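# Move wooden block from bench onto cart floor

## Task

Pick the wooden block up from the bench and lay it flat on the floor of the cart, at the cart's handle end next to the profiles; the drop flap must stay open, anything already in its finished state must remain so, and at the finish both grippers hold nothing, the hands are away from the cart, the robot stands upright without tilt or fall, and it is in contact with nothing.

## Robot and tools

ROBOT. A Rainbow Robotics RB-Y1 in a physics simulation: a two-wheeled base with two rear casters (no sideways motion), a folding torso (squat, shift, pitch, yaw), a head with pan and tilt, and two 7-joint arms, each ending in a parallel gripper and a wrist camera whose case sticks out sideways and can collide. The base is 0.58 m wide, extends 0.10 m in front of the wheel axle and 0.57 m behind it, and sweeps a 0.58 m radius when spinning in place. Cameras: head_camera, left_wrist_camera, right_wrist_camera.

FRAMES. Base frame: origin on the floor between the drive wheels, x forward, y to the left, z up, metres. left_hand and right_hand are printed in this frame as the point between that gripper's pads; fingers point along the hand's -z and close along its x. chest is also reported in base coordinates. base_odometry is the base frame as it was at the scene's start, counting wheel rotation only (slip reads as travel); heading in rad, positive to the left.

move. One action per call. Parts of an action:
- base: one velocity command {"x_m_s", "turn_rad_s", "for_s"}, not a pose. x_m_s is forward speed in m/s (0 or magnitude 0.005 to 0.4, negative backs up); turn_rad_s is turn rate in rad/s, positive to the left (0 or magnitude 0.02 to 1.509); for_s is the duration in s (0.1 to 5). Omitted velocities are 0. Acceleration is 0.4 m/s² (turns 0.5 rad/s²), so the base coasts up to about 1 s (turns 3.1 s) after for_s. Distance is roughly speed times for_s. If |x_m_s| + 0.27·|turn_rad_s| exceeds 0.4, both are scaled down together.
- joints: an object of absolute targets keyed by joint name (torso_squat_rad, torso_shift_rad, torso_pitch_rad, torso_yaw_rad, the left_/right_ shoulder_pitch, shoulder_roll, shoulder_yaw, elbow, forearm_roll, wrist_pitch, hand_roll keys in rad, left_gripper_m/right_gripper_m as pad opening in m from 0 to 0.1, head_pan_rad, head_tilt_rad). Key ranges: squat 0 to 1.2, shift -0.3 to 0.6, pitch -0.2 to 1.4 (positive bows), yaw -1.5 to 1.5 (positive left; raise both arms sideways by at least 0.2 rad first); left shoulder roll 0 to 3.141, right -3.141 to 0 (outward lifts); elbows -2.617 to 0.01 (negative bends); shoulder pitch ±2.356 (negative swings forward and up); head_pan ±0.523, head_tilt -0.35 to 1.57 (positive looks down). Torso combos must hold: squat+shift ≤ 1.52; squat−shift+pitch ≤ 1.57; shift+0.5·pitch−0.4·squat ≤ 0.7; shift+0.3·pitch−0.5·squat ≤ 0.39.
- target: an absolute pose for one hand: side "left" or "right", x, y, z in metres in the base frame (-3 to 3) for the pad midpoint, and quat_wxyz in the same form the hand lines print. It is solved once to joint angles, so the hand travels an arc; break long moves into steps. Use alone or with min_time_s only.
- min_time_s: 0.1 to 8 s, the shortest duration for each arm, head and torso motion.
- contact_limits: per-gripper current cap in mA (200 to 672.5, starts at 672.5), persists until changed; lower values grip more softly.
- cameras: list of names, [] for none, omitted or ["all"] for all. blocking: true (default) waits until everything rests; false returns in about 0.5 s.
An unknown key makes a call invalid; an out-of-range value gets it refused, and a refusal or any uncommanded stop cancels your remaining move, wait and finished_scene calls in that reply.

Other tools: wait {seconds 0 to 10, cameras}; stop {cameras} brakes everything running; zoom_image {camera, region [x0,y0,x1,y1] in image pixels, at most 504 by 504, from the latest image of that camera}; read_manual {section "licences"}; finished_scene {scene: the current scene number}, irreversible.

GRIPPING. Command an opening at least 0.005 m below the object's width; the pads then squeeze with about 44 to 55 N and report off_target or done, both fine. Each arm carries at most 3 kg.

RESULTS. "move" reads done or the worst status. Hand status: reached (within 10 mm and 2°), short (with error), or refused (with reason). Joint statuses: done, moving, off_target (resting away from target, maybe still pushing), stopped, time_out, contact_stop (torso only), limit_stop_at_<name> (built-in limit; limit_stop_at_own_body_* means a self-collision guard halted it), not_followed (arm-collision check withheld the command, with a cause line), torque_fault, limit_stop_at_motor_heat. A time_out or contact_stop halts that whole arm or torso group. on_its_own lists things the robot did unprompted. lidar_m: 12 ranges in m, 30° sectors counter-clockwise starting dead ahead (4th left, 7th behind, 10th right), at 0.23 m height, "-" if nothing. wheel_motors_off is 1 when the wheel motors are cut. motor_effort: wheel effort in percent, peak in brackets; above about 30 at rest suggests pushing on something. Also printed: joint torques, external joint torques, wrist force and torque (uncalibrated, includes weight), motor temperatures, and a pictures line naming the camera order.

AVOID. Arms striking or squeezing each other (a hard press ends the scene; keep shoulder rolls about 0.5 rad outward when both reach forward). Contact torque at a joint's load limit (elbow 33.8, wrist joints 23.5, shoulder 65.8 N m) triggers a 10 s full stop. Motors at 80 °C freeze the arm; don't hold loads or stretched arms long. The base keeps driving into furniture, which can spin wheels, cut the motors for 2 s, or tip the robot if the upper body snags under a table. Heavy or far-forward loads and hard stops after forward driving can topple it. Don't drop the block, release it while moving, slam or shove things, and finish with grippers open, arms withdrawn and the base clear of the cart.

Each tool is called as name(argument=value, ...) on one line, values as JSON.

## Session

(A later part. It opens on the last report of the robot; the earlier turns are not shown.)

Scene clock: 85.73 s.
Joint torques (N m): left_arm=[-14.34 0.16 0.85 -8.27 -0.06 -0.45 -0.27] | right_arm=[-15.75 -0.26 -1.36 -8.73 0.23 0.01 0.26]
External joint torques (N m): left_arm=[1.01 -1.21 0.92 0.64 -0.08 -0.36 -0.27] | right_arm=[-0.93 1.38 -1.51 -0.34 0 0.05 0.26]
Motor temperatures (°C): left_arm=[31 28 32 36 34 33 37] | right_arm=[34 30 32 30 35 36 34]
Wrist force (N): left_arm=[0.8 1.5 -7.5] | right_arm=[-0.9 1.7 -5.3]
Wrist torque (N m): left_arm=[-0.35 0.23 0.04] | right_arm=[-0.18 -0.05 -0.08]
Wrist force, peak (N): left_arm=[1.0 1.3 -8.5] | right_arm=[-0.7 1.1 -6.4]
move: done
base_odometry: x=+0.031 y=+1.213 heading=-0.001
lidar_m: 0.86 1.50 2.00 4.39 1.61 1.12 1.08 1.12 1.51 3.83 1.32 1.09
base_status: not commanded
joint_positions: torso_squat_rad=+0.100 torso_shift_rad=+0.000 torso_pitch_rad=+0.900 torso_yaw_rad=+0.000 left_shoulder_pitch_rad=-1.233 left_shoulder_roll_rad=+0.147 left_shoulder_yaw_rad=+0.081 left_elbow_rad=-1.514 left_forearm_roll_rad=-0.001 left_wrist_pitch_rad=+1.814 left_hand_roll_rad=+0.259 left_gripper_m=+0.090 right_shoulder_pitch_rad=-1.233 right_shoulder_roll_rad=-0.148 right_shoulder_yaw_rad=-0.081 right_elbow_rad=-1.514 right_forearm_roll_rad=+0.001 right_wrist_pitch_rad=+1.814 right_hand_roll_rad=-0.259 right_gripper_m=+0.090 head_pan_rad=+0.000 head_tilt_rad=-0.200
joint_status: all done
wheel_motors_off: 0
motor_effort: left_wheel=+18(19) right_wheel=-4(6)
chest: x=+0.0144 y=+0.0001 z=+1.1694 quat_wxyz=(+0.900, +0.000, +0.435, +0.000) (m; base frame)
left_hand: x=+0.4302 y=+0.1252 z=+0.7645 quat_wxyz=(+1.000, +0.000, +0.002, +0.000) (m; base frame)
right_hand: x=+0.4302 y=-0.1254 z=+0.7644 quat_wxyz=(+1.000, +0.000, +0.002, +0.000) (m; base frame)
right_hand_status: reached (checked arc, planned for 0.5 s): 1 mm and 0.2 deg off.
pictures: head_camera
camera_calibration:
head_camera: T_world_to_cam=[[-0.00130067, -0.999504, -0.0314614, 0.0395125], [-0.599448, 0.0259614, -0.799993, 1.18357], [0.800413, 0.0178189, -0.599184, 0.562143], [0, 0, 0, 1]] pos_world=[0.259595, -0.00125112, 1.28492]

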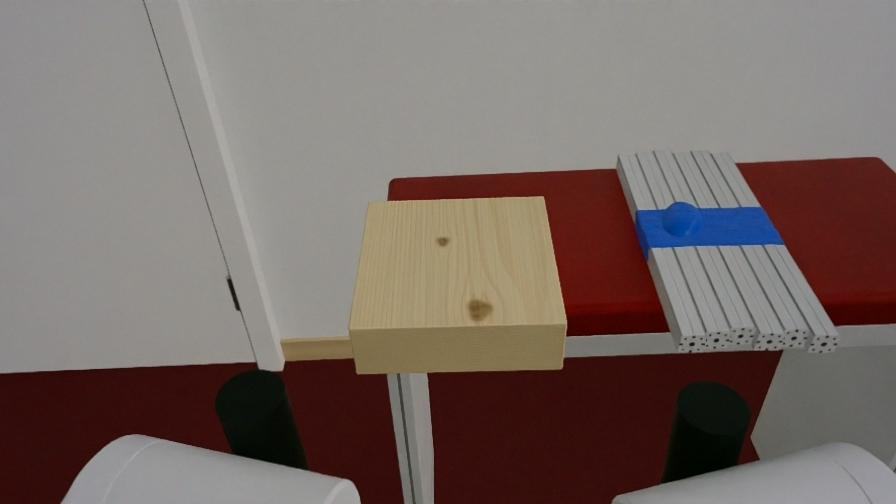

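move(target={"side":"left","x":0.39,"y":0.125,"z":0.66,"quat_wxyz":[1,0,0,0]}, cameras=[])

move(target={"side":"left","x":0.35,"y":0.125,"z":0.56,"quat_wxyz":[1,0,0,0]}, cameras=["head_camera"])

move(target={"side":"left","x":0.43,"y":0.19,"z":0.765,"quat_wxyz":[1,0,0,0]}, cameras=[])

move(target={"side":"right","x":0.43,"y":-0.19,"z":0.765,"quat_wxyz":[1,0,0,0]}, cameras=[])

move(base={"x_m_s":0.2,"for_s":2.4}, joints={"head_tilt_rad":0.15})

Scene clock: 98.40 s.
Joint torques (N m): left_arm=[-12.96 -0.53 -0.01 -8.73 -0.28 -0.06 0.2] | right_arm=[-15.25 -0.27 -1.06 -8.98 0.23 0.03 0.38]
External joint torques (N m): left_arm=[-0.05 -0.78 0.23 -0.09 -0.3 0.03 0.2] | right_arm=[-0.43 1.37 -1.21 -0.58 0 0.07 0.38]
Motor temperatures (°C): left_arm=[31 28 32 36 34 32 37] | right_arm=[34 30 32 30 35 36 34]
Wrist force (N): left_arm=[0.7 2.0 -7.6] | right_arm=[-0.3 2.0 -5.1]
Wrist torque (N m): left_arm=[-0.36 0.18 0.09] | right_arm=[-0.21 0.04 -0.08]
Wrist force, peak (N): left_arm=[-0.3 1.4 -9.0] | right_arm=[-0.3 0.7 -5.7]
move: done
base_odometry: x=+0.031 y=+1.213 heading=-0.001
lidar_m: 0.86 1.50 2.01 4.39 1.61 1.13 1.09 1.12 1.51 3.83 1.31 1.07
base_status: not commanded
joint_positions: torso_squat_rad=+0.100 torso_shift_rad=+0.000 torso_pitch_rad=+0.900 torso_yaw_rad=+0.000 left_shoulder_pitch_rad=-1.102 left_shoulder_roll_rad=+0.117 left_shoulder_yaw_rad=+0.045 left_elbow_rad=-1.283 left_forearm_roll_rad=-0.022 left_wrist_pitch_rad=+1.450 left_hand_roll_rad=+0.276 left_gripper_m=+0.090 right_shoulder_pitch_rad=-1.233 right_shoulder_roll_rad=-0.148 right_shoulder_yaw_rad=-0.081 right_elbow_rad=-1.514 right_forearm_roll_rad=+0.001 right_wrist_pitch_rad=+1.814 right_hand_roll_rad=-0.259 right_gripper_m=+0.090 head_pan_rad=+0.000 head_tilt_rad=-0.200
joint_status: all done
wheel_motors_off: 0
motor_effort: left_wheel=+19(20) right_wheel=-2(4)
chest: x=+0.0144 y=+0.0001 z=+1.1693 quat_wxyz=(+0.900, +0.000, +0.435, +0.000) (m; base frame)
left_hand: x=+0.3899 y=+0.1251 z=+0.6600 quat_wxyz=(+1.000, +0.000, +0.000, +0.000) (m; base frame)
left_hand_status: reached (checked arc, planned for 0.6 s): 0 mm and 0.0 deg off.
right_hand: x=+0.4302 y=-0.1253 z=+0.7644 quat_wxyz=(+1.000, +0.000, +0.002, +0.000) (m; base frame)
pictures: none
No camera images: "cameras" was empty.

Scene clock: 99.57 s.
Joint torques (N m): left_arm=[-11.58 -0.83 -0.29 -6.33 -0.11 -0.12 0.16] | right_arm=[-15.11 -0.71 -1.34 -9.03 0.24 -0.01 0.22]
External joint torques (N m): left_arm=[0.39 -0.74 -0.08 0.38 -0.13 -0.02 0.16] | right_arm=[-0.29 0.93 -1.48 -0.63 0 0.03 0.22]
Motor temperatures (°C): left_arm=[31 28 32 36 34 32 37] | right_arm=[34 30 32 31 35 36 34]
Wrist force (N): left_arm=[0.6 1.3 -7.3] | right_arm=[-0.5 0.8 -5.5]
Wrist torque (N m): left_arm=[-0.30 0.13 0.06] | right_arm=[-0.07 0.02 -0.05]
Wrist force, peak (N): left_arm=[0.3 1.7 -9.0] | right_arm=[-1.0 1.0 -5.7]
move: done
base_odometry: x=+0.031 y=+1.213 heading=-0.001
lidar_m: 0.86 1.50 2.01 4.39 1.59 1.13 1.08 1.13 1.51 3.81 1.33 1.08
base_status: not commanded
joint_positions: torso_squat_rad=+0.100 torso_shift_rad=+0.000 torso_pitch_rad=+0.900 torso_yaw_rad=+0.000 left_shoulder_pitch_rad=-1.160 left_shoulder_roll_rad=+0.111 left_shoulder_yaw_rad=+0.036 left_elbow_rad=-0.767 left_forearm_roll_rad=-0.031 left_wrist_pitch_rad=+0.990 left_hand_roll_rad=+0.314 left_gripper_m=+0.090 right_shoulder_pitch_rad=-1.233 right_shoulder_roll_rad=-0.147 right_shoulder_yaw_rad=-0.081 right_elbow_rad=-1.514 right_forearm_roll_rad=+0.001 right_wrist_pitch_rad=+1.814 right_hand_roll_rad=-0.259 right_gripper_m=+0.090 head_pan_rad=+0.000 head_tilt_rad=-0.200
joint_status: all done
wheel_motors_off: 0
motor_effort: left_wheel=+19(19) right_wheel=-3(6)
chest: x=+0.0144 y=+0.0001 z=+1.1694 quat_wxyz=(+0.900, +0.000, +0.435, +0.000) (m; base frame)
left_hand: x=+0.3500 y=+0.1250 z=+0.5602 quat_wxyz=(+1.000, +0.000, +0.000, +0.000) (m; base frame)
left_hand_status: reached (checked arc, planned for 0.8 s): 0 mm and 0.0 deg off.
right_hand: x=+0.4302 y=-0.1253 z=+0.7644 quat_wxyz=(+1.000, +0.000, +0.002, +0.000) (m; base frame)
pictures: head_camera
camera_calibration:
head_camera: T_world_to_cam=[[-0.00129999, -0.999504, -0.0314624, 0.0395137], [-0.599497, 0.0259607, -0.799956, 1.18354], [0.800376, 0.0178217, -0.599233, 0.562216], [0, 0, 0, 1]] pos_world=[0.259595, -0.00125113, 1.28492]

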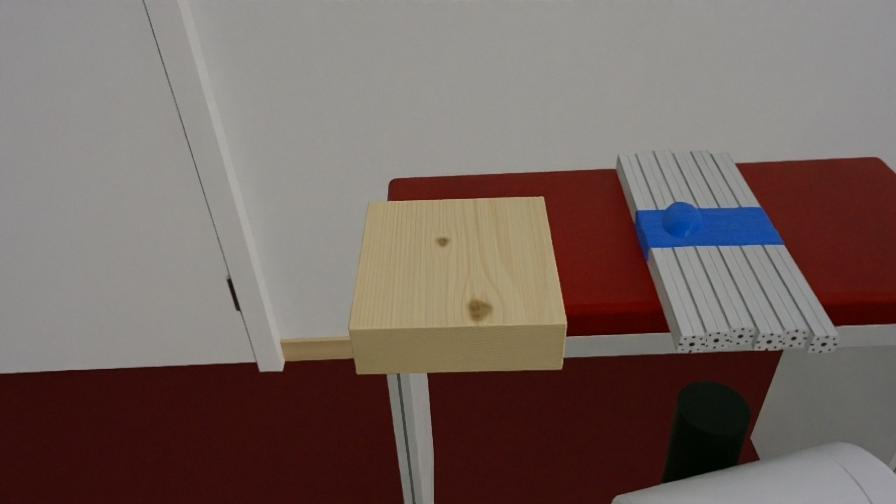

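Scene clock: 101.20 s.
Joint torques (N m): left_arm=[-12.5 2.41 1.73 -8.07 0.09 -0.7 -0.13] | right_arm=[-15.26 -0.6 -0.97 -8.93 0.16 0.02 0.32]
External joint torques (N m): left_arm=[1.73 -1.76 0.94 0.81 0.07 -0.6 -0.13] | right_arm=[-0.45 1.04 -1.12 -0.54 -0.07 0.06 0.32]
Motor temperatures (°C): left_arm=[31 28 32 36 34 32 37] | right_arm=[34 30 32 31 35 36 34]
Wrist force (N): left_arm=[0.7 1.4 -7.7] | right_arm=[-0.8 1.7 -4.9]
Wrist torque (N m): left_arm=[-0.27 0.16 0.08] | right_arm=[-0.19 -0.01 -0.06]
Wrist force, peak (N): left_arm=[1.1 2.0 -8.9] | right_arm=[-1.7 1.0 -5.4]
move: done
base_odometry: x=+0.031 y=+1.213 heading=-0.001
lidar_m: 0.85 1.51 2.00 4.38 1.59 1.14 1.08 1.13 1.52 3.82 1.31 1.07
base_status: not commanded
joint_positions: torso_squat_rad=+0.100 torso_shift_rad=+0.000 torso_pitch_rad=+0.900 torso_yaw_rad=+0.000 left_shoulder_pitch_rad=-1.168 left_shoulder_roll_rad=+0.252 left_shoulder_yaw_rad=+0.170 left_elbow_rad=-1.579 left_forearm_roll_rad=+0.081 left_wrist_pitch_rad=+1.828 left_hand_roll_rad=+0.156 left_gripper_m=+0.090 right_shoulder_pitch_rad=-1.233 right_shoulder_roll_rad=-0.147 right_shoulder_yaw_rad=-0.081 right_elbow_rad=-1.514 right_forearm_roll_rad=+0.001 right_wrist_pitch_rad=+1.814 right_hand_roll_rad=-0.259 right_gripper_m=+0.090 head_pan_rad=+0.000 head_tilt_rad=-0.200
joint_status: all done
wheel_motors_off: 0
motor_effort: left_wheel=+18(20) right_wheel=-3(6)
chest: x=+0.0144 y=+0.0001 z=+1.1694 quat_wxyz=(+0.900, +0.000, +0.435, +0.000) (m; base frame)
left_hand: x=+0.4302 y=+0.1900 z=+0.7650 quat_wxyz=(+1.000, +0.000, +0.000, +0.000) (m; base frame)
left_hand_status: reached (checked arc, planned for 1.1 s): 0 mm and 0.0 deg off.
right_hand: x=+0.4302 y=-0.1253 z=+0.7644 quat_wxyz=(+1.000, +0.000, +0.002, +0.000) (m; base frame)
pictures: none
No camera images: "cameras" was empty.

Scene clock: 101.93 s.
Joint torques (N m): left_arm=[-12.85 3.02 1.42 -8.11 0 -0.6 -0.19] | right_arm=[-14 -2.95 -0.76 -9.53 0.01 -0.01 -0.34]
External joint torques (N m): left_arm=[1.38 -1.15 0.63 0.77 -0.02 -0.5 -0.19] | right_arm=[-0.34 1.41 -0.15 -1.16 -0.23 0.04 -0.34]
Motor temperatures (°C): left_arm=[31 28 32 36 34 32 37] | right_arm=[34 30 32 31 35 36 34]
Wrist force (N): left_arm=[0.8 1.1 -8.3] | right_arm=[-0.7 1.3 -5.2]
Wrist torque (N m): left_arm=[-0.26 0.18 0.06] | right_arm=[-0.12 -0.01 -0.07]
Wrist force, peak (N): left_arm=[1.4 1.7 -8.7] | right_arm=[-0.8 2.9 -5.5]
move: done
base_odometry: x=+0.031 y=+1.213 heading=-0.001
lidar_m: 0.86 1.50 2.01 4.39 1.60 1.13 1.08 1.14 1.51 3.82 1.32 1.08
base_status: not commanded
joint_positions: torso_squat_rad=+0.100 torso_shift_rad=+0.000 torso_pitch_rad=+0.900 torso_yaw_rad=+0.000 left_shoulder_pitch_rad=-1.168 left_shoulder_roll_rad=+0.252 left_shoulder_yaw_rad=+0.170 left_elbow_rad=-1.579 left_forearm_roll_rad=+0.081 left_wrist_pitch_rad=+1.828 left_hand_roll_rad=+0.156 left_gripper_m=+0.090 right_shoulder_pitch_rad=-1.168 right_shoulder_roll_rad=-0.247 right_shoulder_yaw_rad=-0.176 right_elbow_rad=-1.580 right_forearm_roll_rad=-0.074 right_wrist_pitch_rad=+1.829 right_hand_roll_rad=-0.150 right_gripper_m=+0.090 head_pan_rad=+0.000 head_tilt_rad=-0.200
joint_status: all done
wheel_motors_off: 0
motor_effort: left_wheel=+18(20) right_wheel=-2(7)
chest: x=+0.0144 y=+0.0001 z=+1.1694 quat_wxyz=(+0.900, +0.000, +0.435, +0.000) (m; base frame)
left_hand: x=+0.4302 y=+0.1900 z=+0.7650 quat_wxyz=(+1.000, +0.000, +0.000, +0.000) (m; base frame)
right_hand: x=+0.4300 y=-0.1902 z=+0.7650 quat_wxyz=(+1.000, +0.000, +0.000, +0.000) (m; base frame)
right_hand_status: reached (checked arc, planned for 0.4 s): 0 mm and 0.0 deg off.
pictures: none
No camera images: "cameras" was empty.

Scene clock: 105.27 s.
Joint torques (N m): left_arm=[-13.47 2.74 1.84 -8.15 0.13 -0.32 -0.19] | right_arm=[-13.84 -2.94 -0.61 -9.06 0.01 0.02 -0.37]
External joint torques (N m): left_arm=[0.75 -1.43 1.05 0.73 0.11 -0.22 -0.19] | right_arm=[-0.18 1.43 0 -0.69 -0.22 0.07 -0.37]
Motor temperatures (°C): left_arm=[31 28 32 36 34 32 37] | right_arm=[34 30 32 31 35 36 34]
Wrist force (N): left_arm=[1.1 1.4 -8.9] | right_arm=[-0.3 1.5 -5.7]
Wrist torque (N m): left_arm=[-0.26 0.24 0.11] | right_arm=[-0.19 0.08 -0.08]
Wrist force, peak (N): left_arm=[1.1 1.4 -8.9] | right_arm=[-0.6 1.2 -5.9]
move: done
base_odometry: x=+0.511 y=+1.213 heading=-0.001
lidar_m: 0.38 0.39 1.36 3.50 2.29 1.65 1.56 1.63 2.19 1.12 0.75 0.86
base_status: done (sent for 2.4 of 2.4 s)
joint_positions: torso_squat_rad=+0.100 torso_shift_rad=+0.000 torso_pitch_rad=+0.900 torso_yaw_rad=+0.000 left_shoulder_pitch_rad=-1.168 left_shoulder_roll_rad=+0.252 left_shoulder_yaw_rad=+0.170 left_elbow_rad=-1.579 left_forearm_roll_rad=+0.081 left_wrist_pitch_rad=+1.828 left_hand_roll_rad=+0.156 left_gripper_m=+0.090 right_shoulder_pitch_rad=-1.168 right_shoulder_roll_rad=-0.247 right_shoulder_yaw_rad=-0.176 right_elbow_rad=-1.580 right_forearm_roll_rad=-0.074 right_wrist_pitch_rad=+1.829 right_hand_roll_rad=-0.150 right_gripper_m=+0.090 head_pan_rad=+0.000 head_tilt_rad=+0.150
joint_status: all done
wheel_motors_off: 0
motor_effort: left_wheel=-3(46) right_wheel=+4(33)
chest: x=+0.0144 y=+0.0001 z=+1.1693 quat_wxyz=(+0.900, +0.000, +0.435, +0.000) (m; base frame)
left_hand: x=+0.4302 y=+0.1900 z=+0.7649 quat_wxyz=(+1.000, +0.000, +0.000, +0.000) (m; base frame)
right_hand: x=+0.4300 y=-0.1902 z=+0.7650 quat_wxyz=(+1.000, +0.000, +0.000, +0.000) (m; base frame)
pictures: head_camera, left_wrist_camera, right_wrist_camera
camera_calibration:
head_camera: T_world_to_cam=[[-0.0120973, -0.999502, -0.0291606, 0.0385751], [-0.837452, 0.0260624, -0.545889, 0.903215], [0.546377, 0.0178168, -0.83735, 0.912998], [0, 0, 0, 1]] pos_world=[0.258024, -0.00125081, 1.25868]
left_wrist_camera: T_world_to_cam=[[0.999601, 0.0268373, -0.00881217, -0.428944], [0.0278869, -0.887941, 0.459112, -0.165442], [0.00449664, -0.459174, -0.888335, 0.837263], [0, 0, 0, 1]] pos_world=[0.429622, 0.249059, 0.815947]
right_wrist_camera: T_world_to_cam=[[-0.999238, -0.0287117, -0.0264254, 0.443147], [-0.0381423, 0.861607, 0.506141, -0.179865], [0.00823617, 0.506763, -0.862046, 0.824526], [0, 0, 0, 1]] pos_world=[0.429158, -0.250142, 0.813527]

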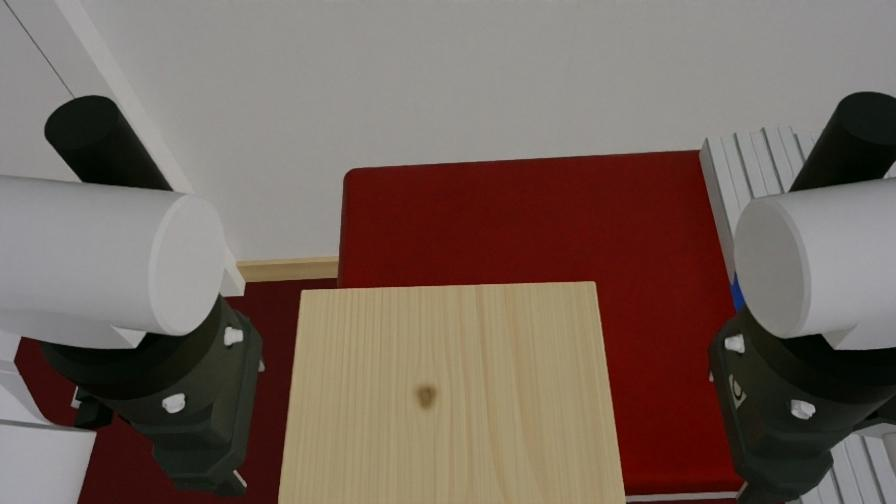

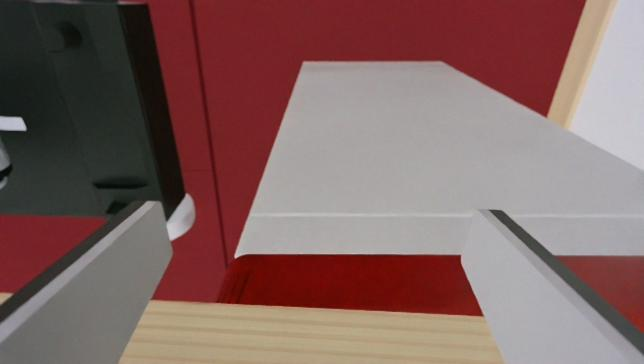

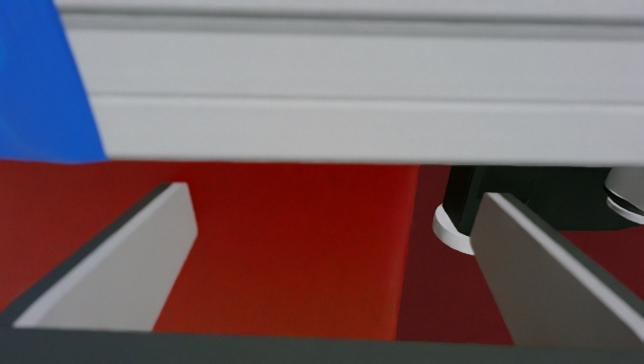

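move(joints={"left_shoulder_pitch_rad":-1.233,"left_shoulder_roll_rad":0.147,"left_shoulder_yaw_rad":0.081,"left_elbow_rad":-1.514,"left_forearm_roll_rad":-0.001,"left_wrist_pitch_rad":1.814,"left_hand_roll_rad":0.259,"right_shoulder_pitch_rad":-1.233,"right_shoulder_roll_rad":-0.147,"right_shoulder_yaw_rad":-0.081,"right_elbow_rad":-1.514,"right_forearm_roll_rad":0.001,"right_wrist_pitch_rad":1.814,"right_hand_roll_rad":-0.259,"head_tilt_rad":0.3}, min_time_s=4)

Scene clock: 112.53 s.
Joint torques (N m): left_arm=[-27.39 -29.54 -12.68 -10.08 12.35 -7.01 4.05] | right_arm=[-28.1 29.79 11.27 -10.47 -10.15 -4.66 -3]
External joint torques (N m): left_arm=[-12.09 -31.09 -12.68 -1.18 12.35 -6.93 4.05] | right_arm=[-13.33 31.61 11.18 -2.08 -10.4 -4.63 -3]
Motor temperatures (°C): left_arm=[31 28 32 36 34 33 37] | right_arm=[34 30 32 31 36 36 34]
Wrist force (N): left_arm=[-7.9 71.4 2.9] | right_arm=[-6.9 -61.9 0.7]
Wrist torque (N m): left_arm=[-2.14 0.50 -3.65] | right_arm=[2.27 -0.01 2.65]
Wrist force, peak (N): left_arm=[-8.1 71.8 3.0] | right_arm=[-7.2 -62.4 0.7]
move: done
base_odometry: x=+0.511 y=+1.213 heading=-0.001
lidar_m: 0.39 0.38 1.36 3.48 2.28 1.64 1.56 1.63 2.17 1.14 0.75 0.87
base_status: not commanded
joint_positions: torso_squat_rad=+0.100 torso_shift_rad=+0.000 torso_pitch_rad=+0.899 torso_yaw_rad=+0.000 left_shoulder_pitch_rad=-1.230 left_shoulder_roll_rad=+0.155 left_shoulder_yaw_rad=+0.084 left_elbow_rad=-1.514 left_forearm_roll_rad=-0.004 left_wrist_pitch_rad=+1.816 left_hand_roll_rad=+0.258 left_gripper_m=+0.090 right_shoulder_pitch_rad=-1.230 right_shoulder_roll_rad=-0.155 right_shoulder_yaw_rad=-0.084 right_elbow_rad=-1.514 right_forearm_roll_rad=+0.004 right_wrist_pitch_rad=+1.815 right_hand_roll_rad=-0.258 right_gripper_m=+0.090 head_pan_rad=+0.000 head_tilt_rad=+0.300
joint_status: all done
wheel_motors_off: 0
motor_effort: left_wheel=-1(4) right_wheel=+2(5)
chest: x=+0.0140 y=+0.0001 z=+1.1695 quat_wxyz=(+0.901, +0.000, +0.435, +0.000) (m; base frame)
left_hand: x=+0.4299 y=+0.1312 z=+0.7638 quat_wxyz=(+1.000, +0.005, +0.002, +0.002) (m; base frame)
right_hand: x=+0.4300 y=-0.1307 z=+0.7637 quat_wxyz=(+1.000, -0.005, +0.002, -0.002) (m; base frame)
pictures: head_camera, left_wrist_camera, right_wrist_camera
camera_calibration:
head_camera: T_world_to_cam=[[-0.0160747, -0.999505, -0.0270483, 0.0366955], [-0.909348, 0.0258616, -0.415231, 0.749352], [0.415725, 0.0179216, -0.909314, 1.02946], [0, 0, 0, 1]] pos_world=[0.254039, -0.00115168, 1.24825]
left_wrist_camera: T_world_to_cam=[[0.999396, 0.0319888, -0.0135534, -0.424087], [0.0346637, -0.89204, 0.450625, -0.212977], [0.0023248, -0.450823, -0.89261, 0.812465], [0, 0, 0, 1]] pos_world=[0.429325, 0.18986, 0.81544]
right_wrist_camera: T_world_to_cam=[[-0.999465, -0.0247941, -0.0213143, 0.44151], [-0.0321237, 0.866099, 0.49884, -0.226859], [0.00609205, 0.499258, -0.866432, 0.796571], [0, 0, 0, 1]] pos_world=[0.429133, -0.190266, 0.812752]

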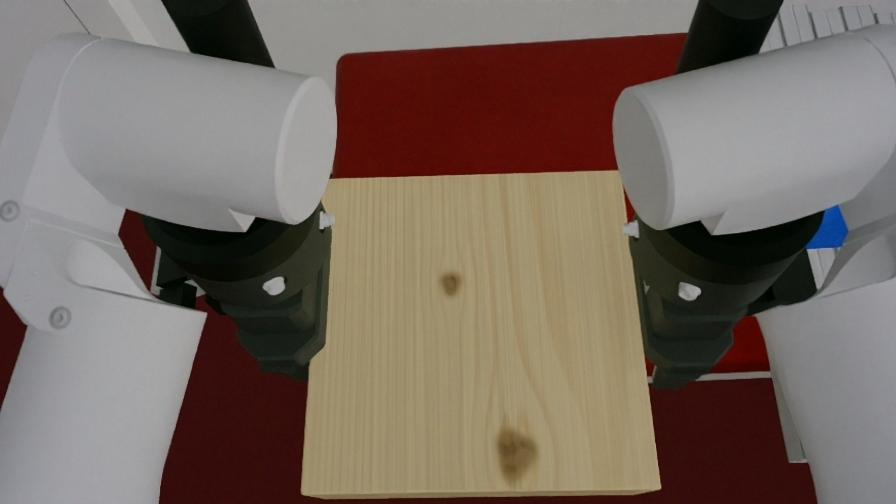

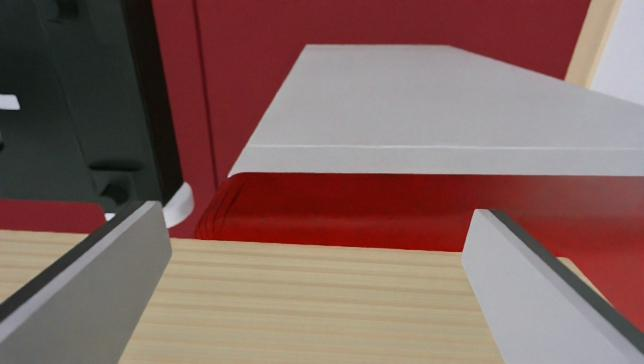

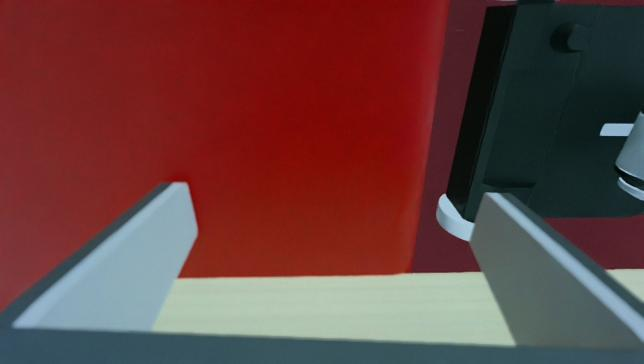

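move(joints={"torso_pitch_rad":0.84}, min_time_s=1, cameras=[])

move(joints={"torso_pitch_rad":0.78}, min_time_s=1)

Scene clock: 115.57 s.
Joint torques (N m): left_arm=[-29.14 -28.03 -11.94 -13.1 12.5 -3.92 3.67] | right_arm=[-29.56 29.26 10.96 -13.78 -11.43 -2.46 -2.76]
External joint torques (N m): left_arm=[-12.92 -29.98 -12.08 -4.14 12.53 -3.73 3.68] | right_arm=[-13.85 31.47 10.99 -5.34 -11.71 -2.32 -2.76]
Motor temperatures (°C): left_arm=[31 28 32 36 35 33 38] | right_arm=[35 30 32 31 36 36 34]
Wrist force (N): left_arm=[0.3 65.0 -18.7] | right_arm=[-0.2 -62.2 -17.4]
Wrist torque (N m): left_arm=[-1.61 -0.28 -3.19] | right_arm=[1.77 -0.48 2.53]
Wrist force, peak (N): left_arm=[-8.1 71.9 2.8] | right_arm=[0.9 -62.6 -17.4]
move: done
base_odometry: x=+0.511 y=+1.213 heading=-0.001
lidar_m: 0.39 0.38 1.37 3.49 2.31 1.63 1.56 1.63 2.16 1.13 0.73 0.86
base_status: not commanded
joint_positions: torso_squat_rad=+0.100 torso_shift_rad=+0.000 torso_pitch_rad=+0.841 torso_yaw_rad=+0.000 left_shoulder_pitch_rad=-1.230 left_shoulder_roll_rad=+0.154 left_shoulder_yaw_rad=+0.084 left_elbow_rad=-1.513 left_forearm_roll_rad=-0.004 left_wrist_pitch_rad=+1.815 left_hand_roll_rad=+0.258 left_gripper_m=+0.090 right_shoulder_pitch_rad=-1.230 right_shoulder_roll_rad=-0.155 right_shoulder_yaw_rad=-0.084 right_elbow_rad=-1.513 right_forearm_roll_rad=+0.004 right_wrist_pitch_rad=+1.815 right_hand_roll_rad=-0.258 right_gripper_m=+0.090 head_pan_rad=+0.000 head_tilt_rad=+0.300
joint_status: all done
wheel_motors_off: 0
motor_effort: left_wheel=-2(3) right_wheel=+2(6)
chest: x=+0.0028 y=+0.0001 z=+1.1833 quat_wxyz=(+0.913, +0.000, +0.408, +0.000) (m; base frame)
left_hand: x=+0.4416 y=+0.1311 z=+0.8024 quat_wxyz=(+1.000, +0.005, -0.027, +0.003) (m; base frame)
right_hand: x=+0.4417 y=-0.1308 z=+0.8024 quat_wxyz=(+1.000, -0.005, -0.027, -0.002) (m; base frame)
pictures: none
No camera images: "cameras" was empty.

Scene clock: 116.83 s.
Joint torques (N m): left_arm=[-29.95 -27.68 -11.64 -13.29 12.33 -4.06 3.58] | right_arm=[-30.57 28.78 10.75 -13.96 -11.36 -2.8 -2.7]
External joint torques (N m): left_arm=[-12.84 -30.02 -11.91 -4.32 12.38 -3.75 3.59] | right_arm=[-13.97 31.39 10.88 -5.49 -11.65 -2.55 -2.71]
Motor temperatures (°C): left_arm=[31 28 32 36 35 33 38] | right_arm=[35 30 32 31 36 36 34]
Wrist force (N): left_arm=[-0.3 64.9 -19.5] | right_arm=[-0.7 -61.9 -17.7]
Wrist torque (N m): left_arm=[-1.67 -0.39 -3.21] | right_arm=[1.77 -0.55 2.60]
Wrist force, peak (N): left_arm=[-1.3 65.7 -19.0] | right_arm=[-0.7 -62.4 -17.8]
move: done
base_odometry: x=+0.511 y=+1.213 heading=-0.001
lidar_m: 0.38 0.39 1.36 3.49 2.31 1.64 1.56 1.62 2.16 1.13 0.72 0.86
base_status: not commanded
joint_positions: torso_squat_rad=+0.100 torso_shift_rad=+0.000 torso_pitch_rad=+0.781 torso_yaw_rad=+0.000 left_shoulder_pitch_rad=-1.230 left_shoulder_roll_rad=+0.154 left_shoulder_yaw_rad=+0.084 left_elbow_rad=-1.513 left_forearm_roll_rad=-0.004 left_wrist_pitch_rad=+1.815 left_hand_roll_rad=+0.258 left_gripper_m=+0.090 right_shoulder_pitch_rad=-1.229 right_shoulder_roll_rad=-0.155 right_shoulder_yaw_rad=-0.084 right_elbow_rad=-1.513 right_forearm_roll_rad=+0.004 right_wrist_pitch_rad=+1.815 right_hand_roll_rad=-0.258 right_gripper_m=+0.090 head_pan_rad=+0.000 head_tilt_rad=+0.300
joint_status: all done
wheel_motors_off: 0
motor_effort: left_wheel=-2(3) right_wheel=+2(4)
chest: x=-0.0100 y=+0.0001 z=+1.1968 quat_wxyz=(+0.925, +0.000, +0.381, +0.000) (m; base frame)
left_hand: x=+0.4509 y=+0.1310 z=+0.8427 quat_wxyz=(+0.998, +0.004, -0.057, +0.003) (m; base frame)
right_hand: x=+0.4509 y=-0.1309 z=+0.8427 quat_wxyz=(+0.998, -0.005, -0.057, -0.003) (m; base frame)
pictures: head_camera, left_wrist_camera, right_wrist_camera
camera_calibration:
head_camera: T_world_to_cam=[[-0.0128193, -0.999507, -0.0286748, 0.0390318], [-0.853913, 0.0258637, -0.519773, 0.864543], [0.520258, 0.0178227, -0.853823, 0.998934], [0, 0, 0, 1]] pos_world=[0.219041, -0.00115142, 1.3034]
left_wrist_camera: T_world_to_cam=[[0.994036, 0.0318209, 0.104305, -0.540837], [-0.0188511, -0.891939, 0.451762, -0.22631], [0.107409, -0.451034, -0.88602, 0.829881], [0, 0, 0, 1]] pos_world=[0.444208, 0.18966, 0.893941]
right_wrist_camera: T_world_to_cam=[[-0.990028, -0.0245601, -0.138715, 0.558885], [-0.090317, 0.866344, 0.491213, -0.232761], [0.108111, 0.498843, -0.859923, 0.813371], [0, 0, 0, 1]] pos_world=[0.444355, -0.190367, 0.891297]

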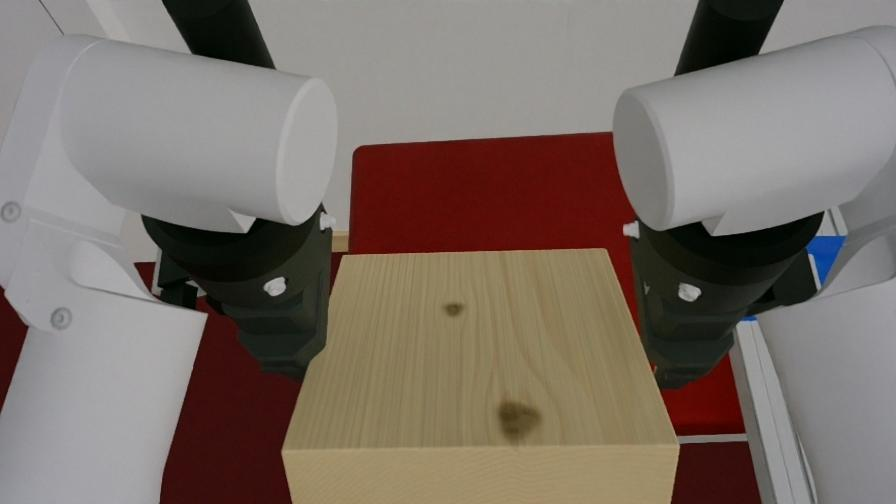

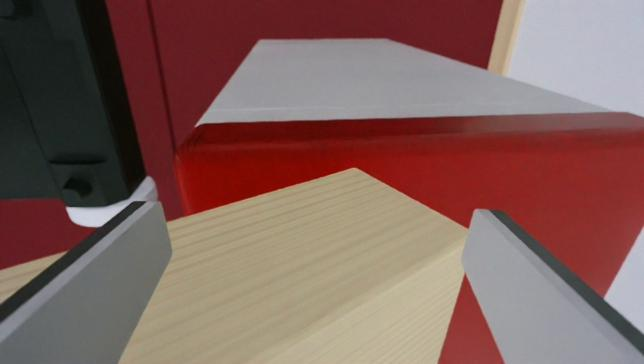

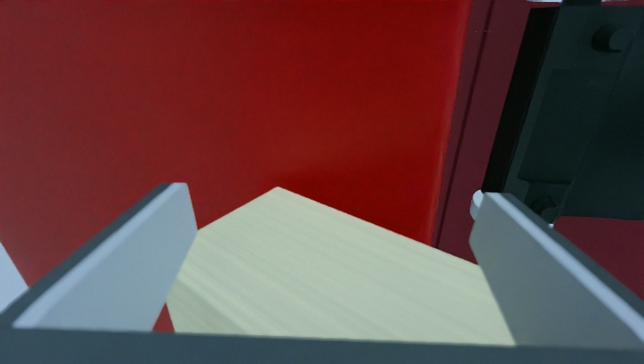

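move(joints={"torso_pitch_rad":0.9}, min_time_s=3)

Scene clock: 125.53 s.
Joint torques (N m): left_arm=[-25.2 -28.16 -12.02 -10.18 12.37 -6.39 3.59] | right_arm=[-27.01 30.44 10.92 -10.42 -11.34 -4.88 -2.81]
External joint torques (N m): left_arm=[-9.88 -29.71 -12.02 -1.28 12.36 -6.3 3.59] | right_arm=[-12.22 32.27 10.83 -2.04 -11.59 -4.85 -2.81]
Motor temperatures (°C): left_arm=[32 29 32 36 36 33 38] | right_arm=[35 31 32 31 38 36 34]
Wrist force (N): left_arm=[-8.1 69.8 9.7] | right_arm=[-7.6 -69.2 7.4]
Wrist torque (N m): left_arm=[-2.05 0.68 -3.55] | right_arm=[2.62 0.16 2.95]
Wrist force, peak (N): left_arm=[-7.1 70.7 8.4] | right_arm=[-7.8 -69.3 7.6]
move: done
base_odometry: x=+0.511 y=+1.213 heading=-0.001
lidar_m: 0.38 0.38 1.35 3.50 2.29 1.62 1.57 1.62 2.17 1.12 0.74 0.88
base_status: not commanded
joint_positions: torso_squat_rad=+0.100 torso_shift_rad=-0.001 torso_pitch_rad=+0.899 torso_yaw_rad=+0.000 left_shoulder_pitch_rad=-1.230 left_shoulder_roll_rad=+0.154 left_shoulder_yaw_rad=+0.084 left_elbow_rad=-1.514 left_forearm_roll_rad=-0.004 left_wrist_pitch_rad=+1.816 left_hand_roll_rad=+0.258 left_gripper_m=+0.090 right_shoulder_pitch_rad=-1.230 right_shoulder_roll_rad=-0.155 right_shoulder_yaw_rad=-0.084 right_elbow_rad=-1.514 right_forearm_roll_rad=+0.004 right_wrist_pitch_rad=+1.815 right_hand_roll_rad=-0.258 right_gripper_m=+0.090 head_pan_rad=+0.000 head_tilt_rad=+0.300
joint_status: all done
wheel_motors_off: 0
motor_effort: left_wheel=-3(4) right_wheel=+4(5)
chest: x=+0.0137 y=+0.0001 z=+1.1697 quat_wxyz=(+0.901, +0.000, +0.434, +0.000) (m; base frame)
left_hand: x=+0.4301 y=+0.1308 z=+0.7644 quat_wxyz=(+1.000, +0.004, +0.002, +0.002) (m; base frame)
right_hand: x=+0.4301 y=-0.1309 z=+0.7643 quat_wxyz=(+1.000, -0.005, +0.002, -0.002) (m; base frame)
pictures: head_camera, left_wrist_camera, right_wrist_camera
camera_calibration:
head_camera: T_world_to_cam=[[-0.0161857, -0.999504, -0.027009, 0.036681], [-0.90903, 0.0259598, -0.415922, 0.750025], [0.416417, 0.01782, -0.908999, 1.02938], [0, 0, 0, 1]] pos_world=[0.253738, -0.00115113, 1.24865]
left_wrist_camera: T_world_to_cam=[[0.999424, 0.031644, -0.0122659, -0.425263], [0.033774, -0.891852, 0.451065, -0.213623], [0.00333419, -0.451219, -0.892407, 0.812295], [0, 0, 0, 1]] pos_world=[0.429525, 0.18946, 0.816039]
right_wrist_camera: T_world_to_cam=[[-0.999449, -0.0245745, -0.0223215, 0.442478], [-0.032433, 0.866331, 0.498417, -0.226545], [0.00708947, 0.498866, -0.86665, 0.796813], [0, 0, 0, 1]] pos_world=[0.429237, -0.190367, 0.813349]

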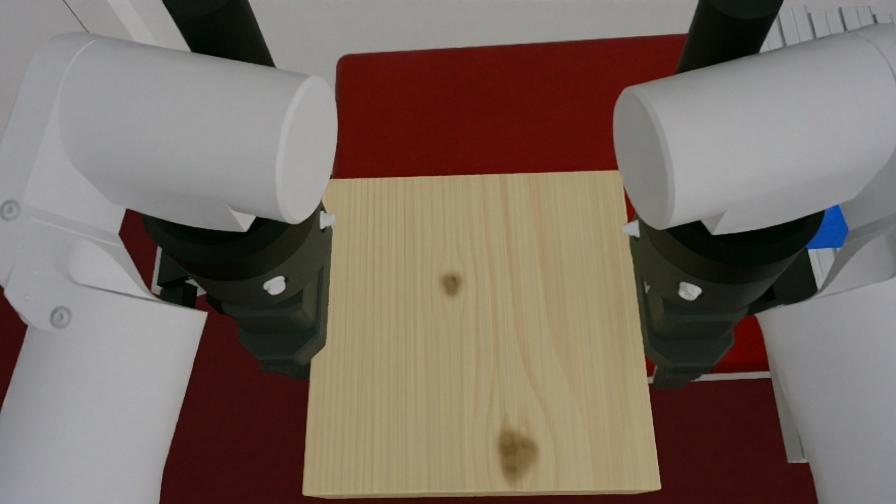

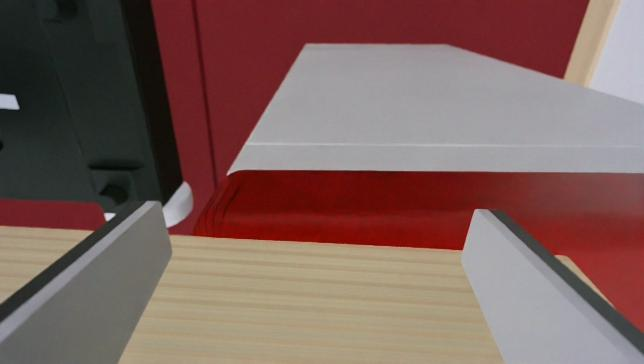

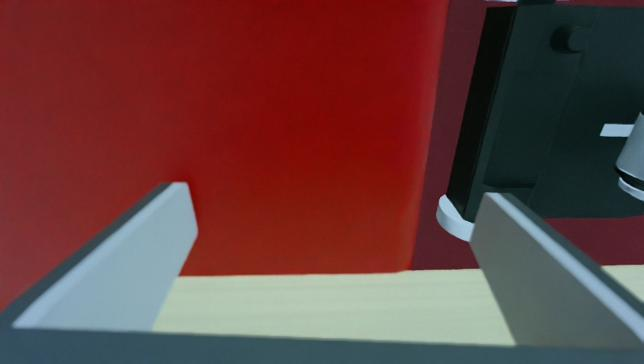

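move(joints={"left_hand_roll_rad":0.234,"right_hand_roll_rad":-0.234}, min_time_s=0.5, cameras=[])

Scene clock: 128.80 s.
Joint torques (N m): left_arm=[-23.31 -28.11 -16.24 -9.38 13.34 -3.28 -3] | right_arm=[-25.99 29.73 12.7 -9.63 -11.51 -3.19 1.89]
External joint torques (N m): left_arm=[-7.98 -29.67 -16.22 -0.48 13.34 -3.19 -3] | right_arm=[-11.2 31.56 12.61 -1.24 -11.76 -3.15 1.9]
Motor temperatures (°C): left_arm=[32 29 32 36 37 33 38] | right_arm=[35 31 32 31 39 37 34]
Wrist force (N): left_arm=[3.2 62.3 -1.0] | right_arm=[-3.9 -62.4 3.5]
Wrist torque (N m): left_arm=[-1.88 0.07 3.27] | right_arm=[2.72 -0.33 -2.42]
Wrist force, peak (N): left_arm=[-7.8 70.9 8.3] | right_arm=[-7.5 -69.7 7.4]
move: done
base_odometry: x=+0.511 y=+1.213 heading=-0.001
lidar_m: 0.38 0.39 1.36 3.49 2.30 1.65 1.56 1.62 2.18 1.12 0.74 0.86
base_status: not commanded
joint_positions: torso_squat_rad=+0.100 torso_shift_rad=+0.000 torso_pitch_rad=+0.899 torso_yaw_rad=+0.000 left_shoulder_pitch_rad=-1.231 left_shoulder_roll_rad=+0.154 left_shoulder_yaw_rad=+0.085 left_elbow_rad=-1.514 left_forearm_roll_rad=-0.004 left_wrist_pitch_rad=+1.815 left_hand_roll_rad=+0.235 left_gripper_m=+0.090 right_shoulder_pitch_rad=-1.230 right_shoulder_roll_rad=-0.155 right_shoulder_yaw_rad=-0.084 right_elbow_rad=-1.514 right_forearm_roll_rad=+0.004 right_wrist_pitch_rad=+1.815 right_hand_roll_rad=-0.234 right_gripper_m=+0.090 head_pan_rad=+0.000 head_tilt_rad=+0.300
joint_status: all done
wheel_motors_off: 0
motor_effort: left_wheel=-3(3) right_wheel=+3(6)
chest: x=+0.0139 y=+0.0001 z=+1.1696 quat_wxyz=(+0.901, +0.000, +0.434, +0.000) (m; base frame)
left_hand: x=+0.4307 y=+0.1310 z=+0.7644 quat_wxyz=(+1.000, +0.004, +0.001, -0.009) (m; base frame)
right_hand: x=+0.4305 y=-0.1309 z=+0.7642 quat_wxyz=(+1.000, -0.005, +0.002, +0.009) (m; base frame)
pictures: none
No camera images: "cameras" was empty.

move(joints={"left_shoulder_pitch_rad":-1.168,"left_shoulder_roll_rad":0.252,"left_shoulder_yaw_rad":0.17,"left_elbow_rad":-1.579,"left_forearm_roll_rad":0.081,"left_wrist_pitch_rad":1.828,"left_hand_roll_rad":0.156,"right_shoulder_pitch_rad":-1.168,"right_shoulder_roll_rad":-0.252,"right_shoulder_yaw_rad":-0.17,"right_elbow_rad":-1.579,"right_forearm_roll_rad":-0.081,"right_wrist_pitch_rad":1.828,"right_hand_roll_rad":-0.156,"left_gripper_m":0.05,"right_gripper_m":0.05}, min_time_s=2, cameras=["head_camera"])

move(base={"x_m_s":-0.05,"for_s":0.36}, cameras=["head_camera"])

move(joints={"left_shoulder_pitch_rad":-1.233,"left_shoulder_roll_rad":0.147,"left_shoulder_yaw_rad":0.081,"left_elbow_rad":-1.514,"left_forearm_roll_rad":-0.001,"left_wrist_pitch_rad":1.814,"left_hand_roll_rad":0.246,"right_shoulder_pitch_rad":-1.233,"right_shoulder_roll_rad":-0.147,"right_shoulder_yaw_rad":-0.081,"right_elbow_rad":-1.514,"right_forearm_roll_rad":0.001,"right_wrist_pitch_rad":1.814,"right_hand_roll_rad":-0.246,"head_tilt_rad":0.3}, min_time_s=4)

Scene clock: 140.70 s.
Joint torques (N m): left_arm=[-12.24 3.64 2.75 -9.27 0.23 -0.02 -0.33] | right_arm=[-12.57 -6.35 -2.66 -9.64 -0.16 0.2 0.27]
External joint torques (N m): left_arm=[2 -0.53 1.96 -0.39 0.22 0.08 -0.33] | right_arm=[1.11 -1.96 -1.98 -1.27 -0.39 0.25 0.27]
Motor temperatures (°C): left_arm=[32 29 32 36 38 33 38] | right_arm=[35 32 32 31 39 37 34]
Wrist force (N): left_arm=[1.0 1.2 -7.8] | right_arm=[-0.6 1.2 -5.2]
Wrist torque (N m): left_arm=[-0.27 0.19 0.10] | right_arm=[-0.13 0.01 -0.07]
Wrist force, peak (N): left_arm=[3.2 63.7 -2.9] | right_arm=[-3.8 -62.5 3.8]
move: done
base_odometry: x=+0.511 y=+1.213 heading=-0.001
lidar_m: 0.39 0.39 1.35 3.50 2.30 1.63 1.56 1.62 2.17 1.12 0.74 0.86
base_status: not commanded
joint_positions: torso_squat_rad=+0.100 torso_shift_rad=+0.000 torso_pitch_rad=+0.900 torso_yaw_rad=+0.000 left_shoulder_pitch_rad=-1.168 left_shoulder_roll_rad=+0.252 left_shoulder_yaw_rad=+0.170 left_elbow_rad=-1.579 left_forearm_roll_rad=+0.081 left_wrist_pitch_rad=+1.828 left_hand_roll_rad=+0.156 left_gripper_m=+0.050 right_shoulder_pitch_rad=-1.168 right_shoulder_roll_rad=-0.252 right_shoulder_yaw_rad=-0.170 right_elbow_rad=-1.579 right_forearm_roll_rad=-0.081 right_wrist_pitch_rad=+1.828 right_hand_roll_rad=-0.156 right_gripper_m=+0.050 head_pan_rad=+0.000 head_tilt_rad=+0.300
joint_status: all done
wheel_motors_off: 0
motor_effort: left_wheel=-3(4) right_wheel=+3(5)
chest: x=+0.0143 y=+0.0001 z=+1.1694 quat_wxyz=(+0.901, +0.000, +0.435, +0.000) (m; base frame)
left_hand: x=+0.4304 y=+0.1900 z=+0.7653 quat_wxyz=(+1.000, +0.000, -0.001, +0.000) (m; base frame)
right_hand: x=+0.4304 y=-0.1896 z=+0.7653 quat_wxyz=(+1.000, +0.000, -0.001, +0.000) (m; base frame)
pictures: head_camera
camera_calibration:
head_camera: T_world_to_cam=[[-0.0162182, -0.999504, -0.0269887, 0.0366577], [-0.909532, 0.0259594, -0.414823, 0.74908], [0.415317, 0.0178194, -0.909502, 1.02949], [0, 0, 0, 1]] pos_world=[0.254339, -0.00115113, 1.24805]

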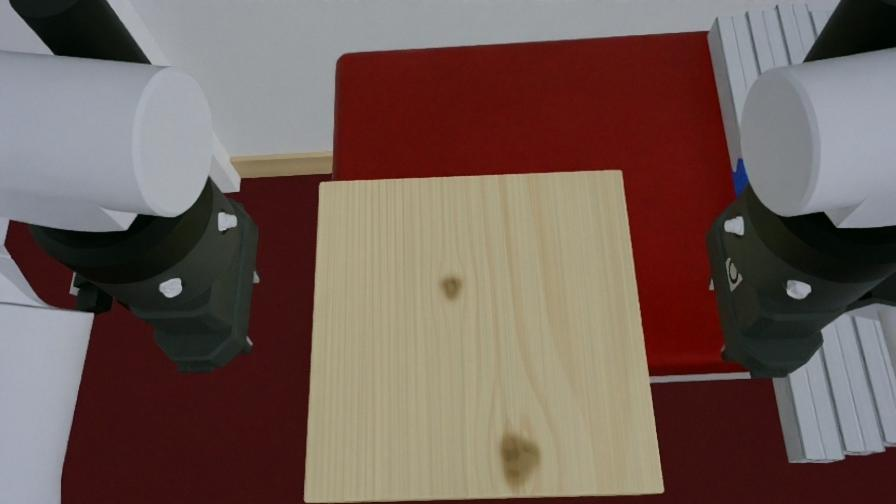

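Scene clock: 141.63 s.
Joint torques (N m): left_arm=[-13.35 3.74 2.47 -8.72 0.26 -0.04 -0.37] | right_arm=[-13.43 -5.68 -2.39 -9.32 -0.02 0.1 0.35]
External joint torques (N m): left_arm=[0.88 -0.43 1.68 0.15 0.24 0.06 -0.37] | right_arm=[0.24 -1.29 -1.72 -0.95 -0.25 0.15 0.35]
Motor temperatures (°C): left_arm=[32 29 32 36 37 33 38] | right_arm=[35 32 32 31 39 37 34]
Wrist force (N): left_arm=[1.3 0.7 -7.4] | right_arm=[-0.6 1.5 -5.4]
Wrist torque (N m): left_arm=[-0.20 0.27 0.08] | right_arm=[-0.16 0.05 -0.11]
Wrist force, peak (N): left_arm=[1.1 0.9 -8.5] | right_arm=[-0.3 1.6 -5.7]
move: done
base_odometry: x=+0.493 y=+1.213 heading=-0.001
lidar_m: 0.41 0.41 1.39 3.55 2.29 1.62 1.54 1.61 2.14 1.14 0.74 0.87
base_status: done (sent for 0.37 of 0.37 s)
joint_positions: torso_squat_rad=+0.100 torso_shift_rad=+0.000 torso_pitch_rad=+0.900 torso_yaw_rad=+0.000 left_shoulder_pitch_rad=-1.168 left_shoulder_roll_rad=+0.252 left_shoulder_yaw_rad=+0.170 left_elbow_rad=-1.579 left_forearm_roll_rad=+0.081 left_wrist_pitch_rad=+1.828 left_hand_roll_rad=+0.156 left_gripper_m=+0.050 right_shoulder_pitch_rad=-1.168 right_shoulder_roll_rad=-0.252 right_shoulder_yaw_rad=-0.170 right_elbow_rad=-1.579 right_forearm_roll_rad=-0.081 right_wrist_pitch_rad=+1.828 right_hand_roll_rad=-0.156 right_gripper_m=+0.050 head_pan_rad=+0.000 head_tilt_rad=+0.300
joint_status: not commanded
wheel_motors_off: 0
motor_effort: left_wheel=-2(22) right_wheel=+0(22)
chest: x=+0.0143 y=+0.0001 z=+1.1694 quat_wxyz=(+0.900, +0.000, +0.435, +0.000) (m; base frame)
left_hand: x=+0.4304 y=+0.1900 z=+0.7651 quat_wxyz=(+1.000, +0.000, -0.001, +0.000) (m; base frame)
right_hand: x=+0.4303 y=-0.1896 z=+0.7651 quat_wxyz=(+1.000, +0.000, +0.000, +0.000) (m; base frame)
pictures: head_camera
camera_calibration:
head_camera: T_world_to_cam=[[-0.0162251, -0.999504, -0.0269861, 0.0366552], [-0.909587, 0.0259623, -0.414703, 0.748994], [0.415198, 0.0178176, -0.909557, 1.02946], [0, 0, 0, 1]] pos_world=[0.254439, -0.00115111, 1.24795]

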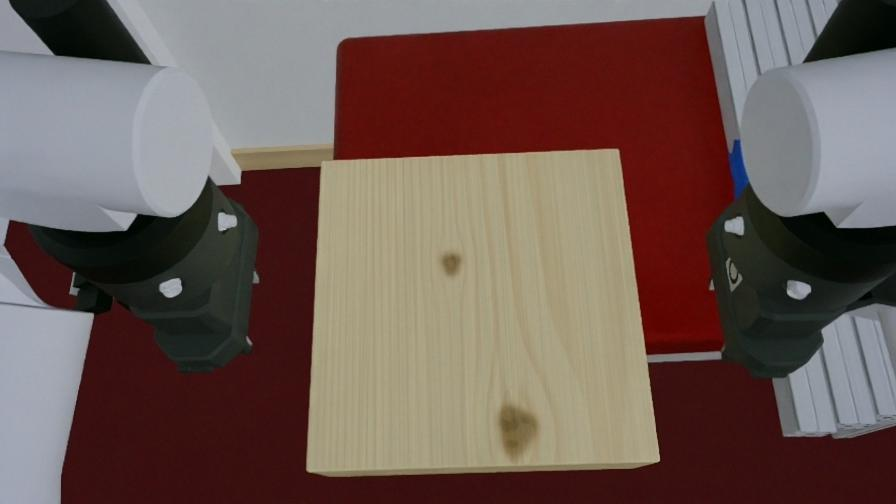

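Scene clock: 145.93 s.
Joint torques (N m): left_arm=[-23.58 -27.33 -14.7 -8.77 11.69 -3.87 0.38] | right_arm=[-27.86 30.13 12.45 -10.7 -10.56 -3.53 -0.48]
External joint torques (N m): left_arm=[-8.26 -28.88 -14.69 0.14 11.69 -3.78 0.37] | right_arm=[-13.09 31.96 12.36 -2.31 -10.81 -3.5 -0.48]
Motor temperatures (°C): left_arm=[32 29 32 36 37 33 38] | right_arm=[35 31 32 31 39 37 34]
Wrist force (N): left_arm=[1.6 60.9 -1.6] | right_arm=[-5.0 -59.1 -3.7]
Wrist torque (N m): left_arm=[-1.85 0.43 -0.17] | right_arm=[2.30 -0.20 0.36]
Wrist force, peak (N): left_arm=[5.5 84.2 -2.1] | right_arm=[-7.3 -79.2 0.3]
move: done
base_odometry: x=+0.493 y=+1.213 heading=-0.001
lidar_m: 0.40 0.40 1.38 3.55 2.27 1.62 1.54 1.61 2.15 1.14 0.74 0.87
base_status: not commanded
joint_positions: torso_squat_rad=+0.100 torso_shift_rad=+0.000 torso_pitch_rad=+0.900 torso_yaw_rad=+0.000 left_shoulder_pitch_rad=-1.231 left_shoulder_roll_rad=+0.154 left_shoulder_yaw_rad=+0.085 left_elbow_rad=-1.514 left_forearm_roll_rad=-0.004 left_wrist_pitch_rad=+1.815 left_hand_roll_rad=+0.246 left_gripper_m=+0.050 right_shoulder_pitch_rad=-1.230 right_shoulder_roll_rad=-0.155 right_shoulder_yaw_rad=-0.084 right_elbow_rad=-1.514 right_forearm_roll_rad=+0.004 right_wrist_pitch_rad=+1.815 right_hand_roll_rad=-0.246 right_gripper_m=+0.050 head_pan_rad=+0.000 head_tilt_rad=+0.300
joint_status: all done
wheel_motors_off: 0
motor_effort: left_wheel=-2(12) right_wheel=+2(7)
chest: x=+0.0142 y=+0.0001 z=+1.1695 quat_wxyz=(+0.901, +0.000, +0.435, +0.000) (m; base frame)
left_hand: x=+0.4306 y=+0.1306 z=+0.7640 quat_wxyz=(+1.000, +0.004, +0.002, -0.004) (m; base frame)
right_hand: x=+0.4302 y=-0.1310 z=+0.7636 quat_wxyz=(+1.000, -0.005, +0.002, +0.004) (m; base frame)
pictures: head_camera, left_wrist_camera, right_wrist_camera
camera_calibration:
head_camera: T_world_to_cam=[[-0.0163037, -0.999502, -0.0270329, 0.0366359], [-0.909438, 0.0260595, -0.415022, 0.749257], [0.415519, 0.0178183, -0.90941, 1.02946], [0, 0, 0, 1]] pos_world=[0.254239, -0.00125083, 1.24815]
left_wrist_camera: T_world_to_cam=[[0.999731, 0.0197394, -0.0121919, -0.424288], [0.0231186, -0.891799, 0.451842, -0.209659], [-0.00195362, -0.452002, -0.892015, 0.813866], [0, 0, 0, 1]] pos_world=[0.43061, 0.18927, 0.81554]
right_wrist_camera: T_world_to_cam=[[-0.999111, -0.0364825, -0.0211411, 0.439891], [-0.0421653, 0.865627, 0.498911, -0.222353], [0.0000987533, 0.499359, -0.866395, 0.799079], [0, 0, 0, 1]] pos_world=[0.430045, -0.190504, 0.812552]

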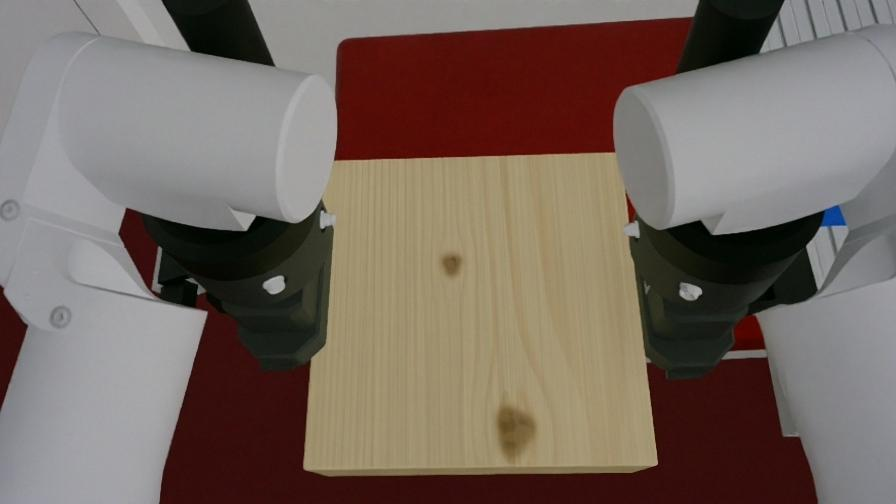

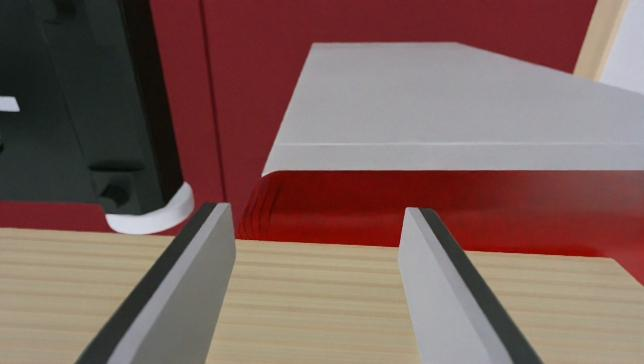

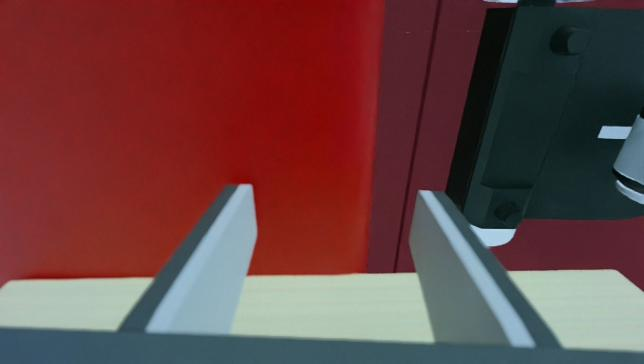

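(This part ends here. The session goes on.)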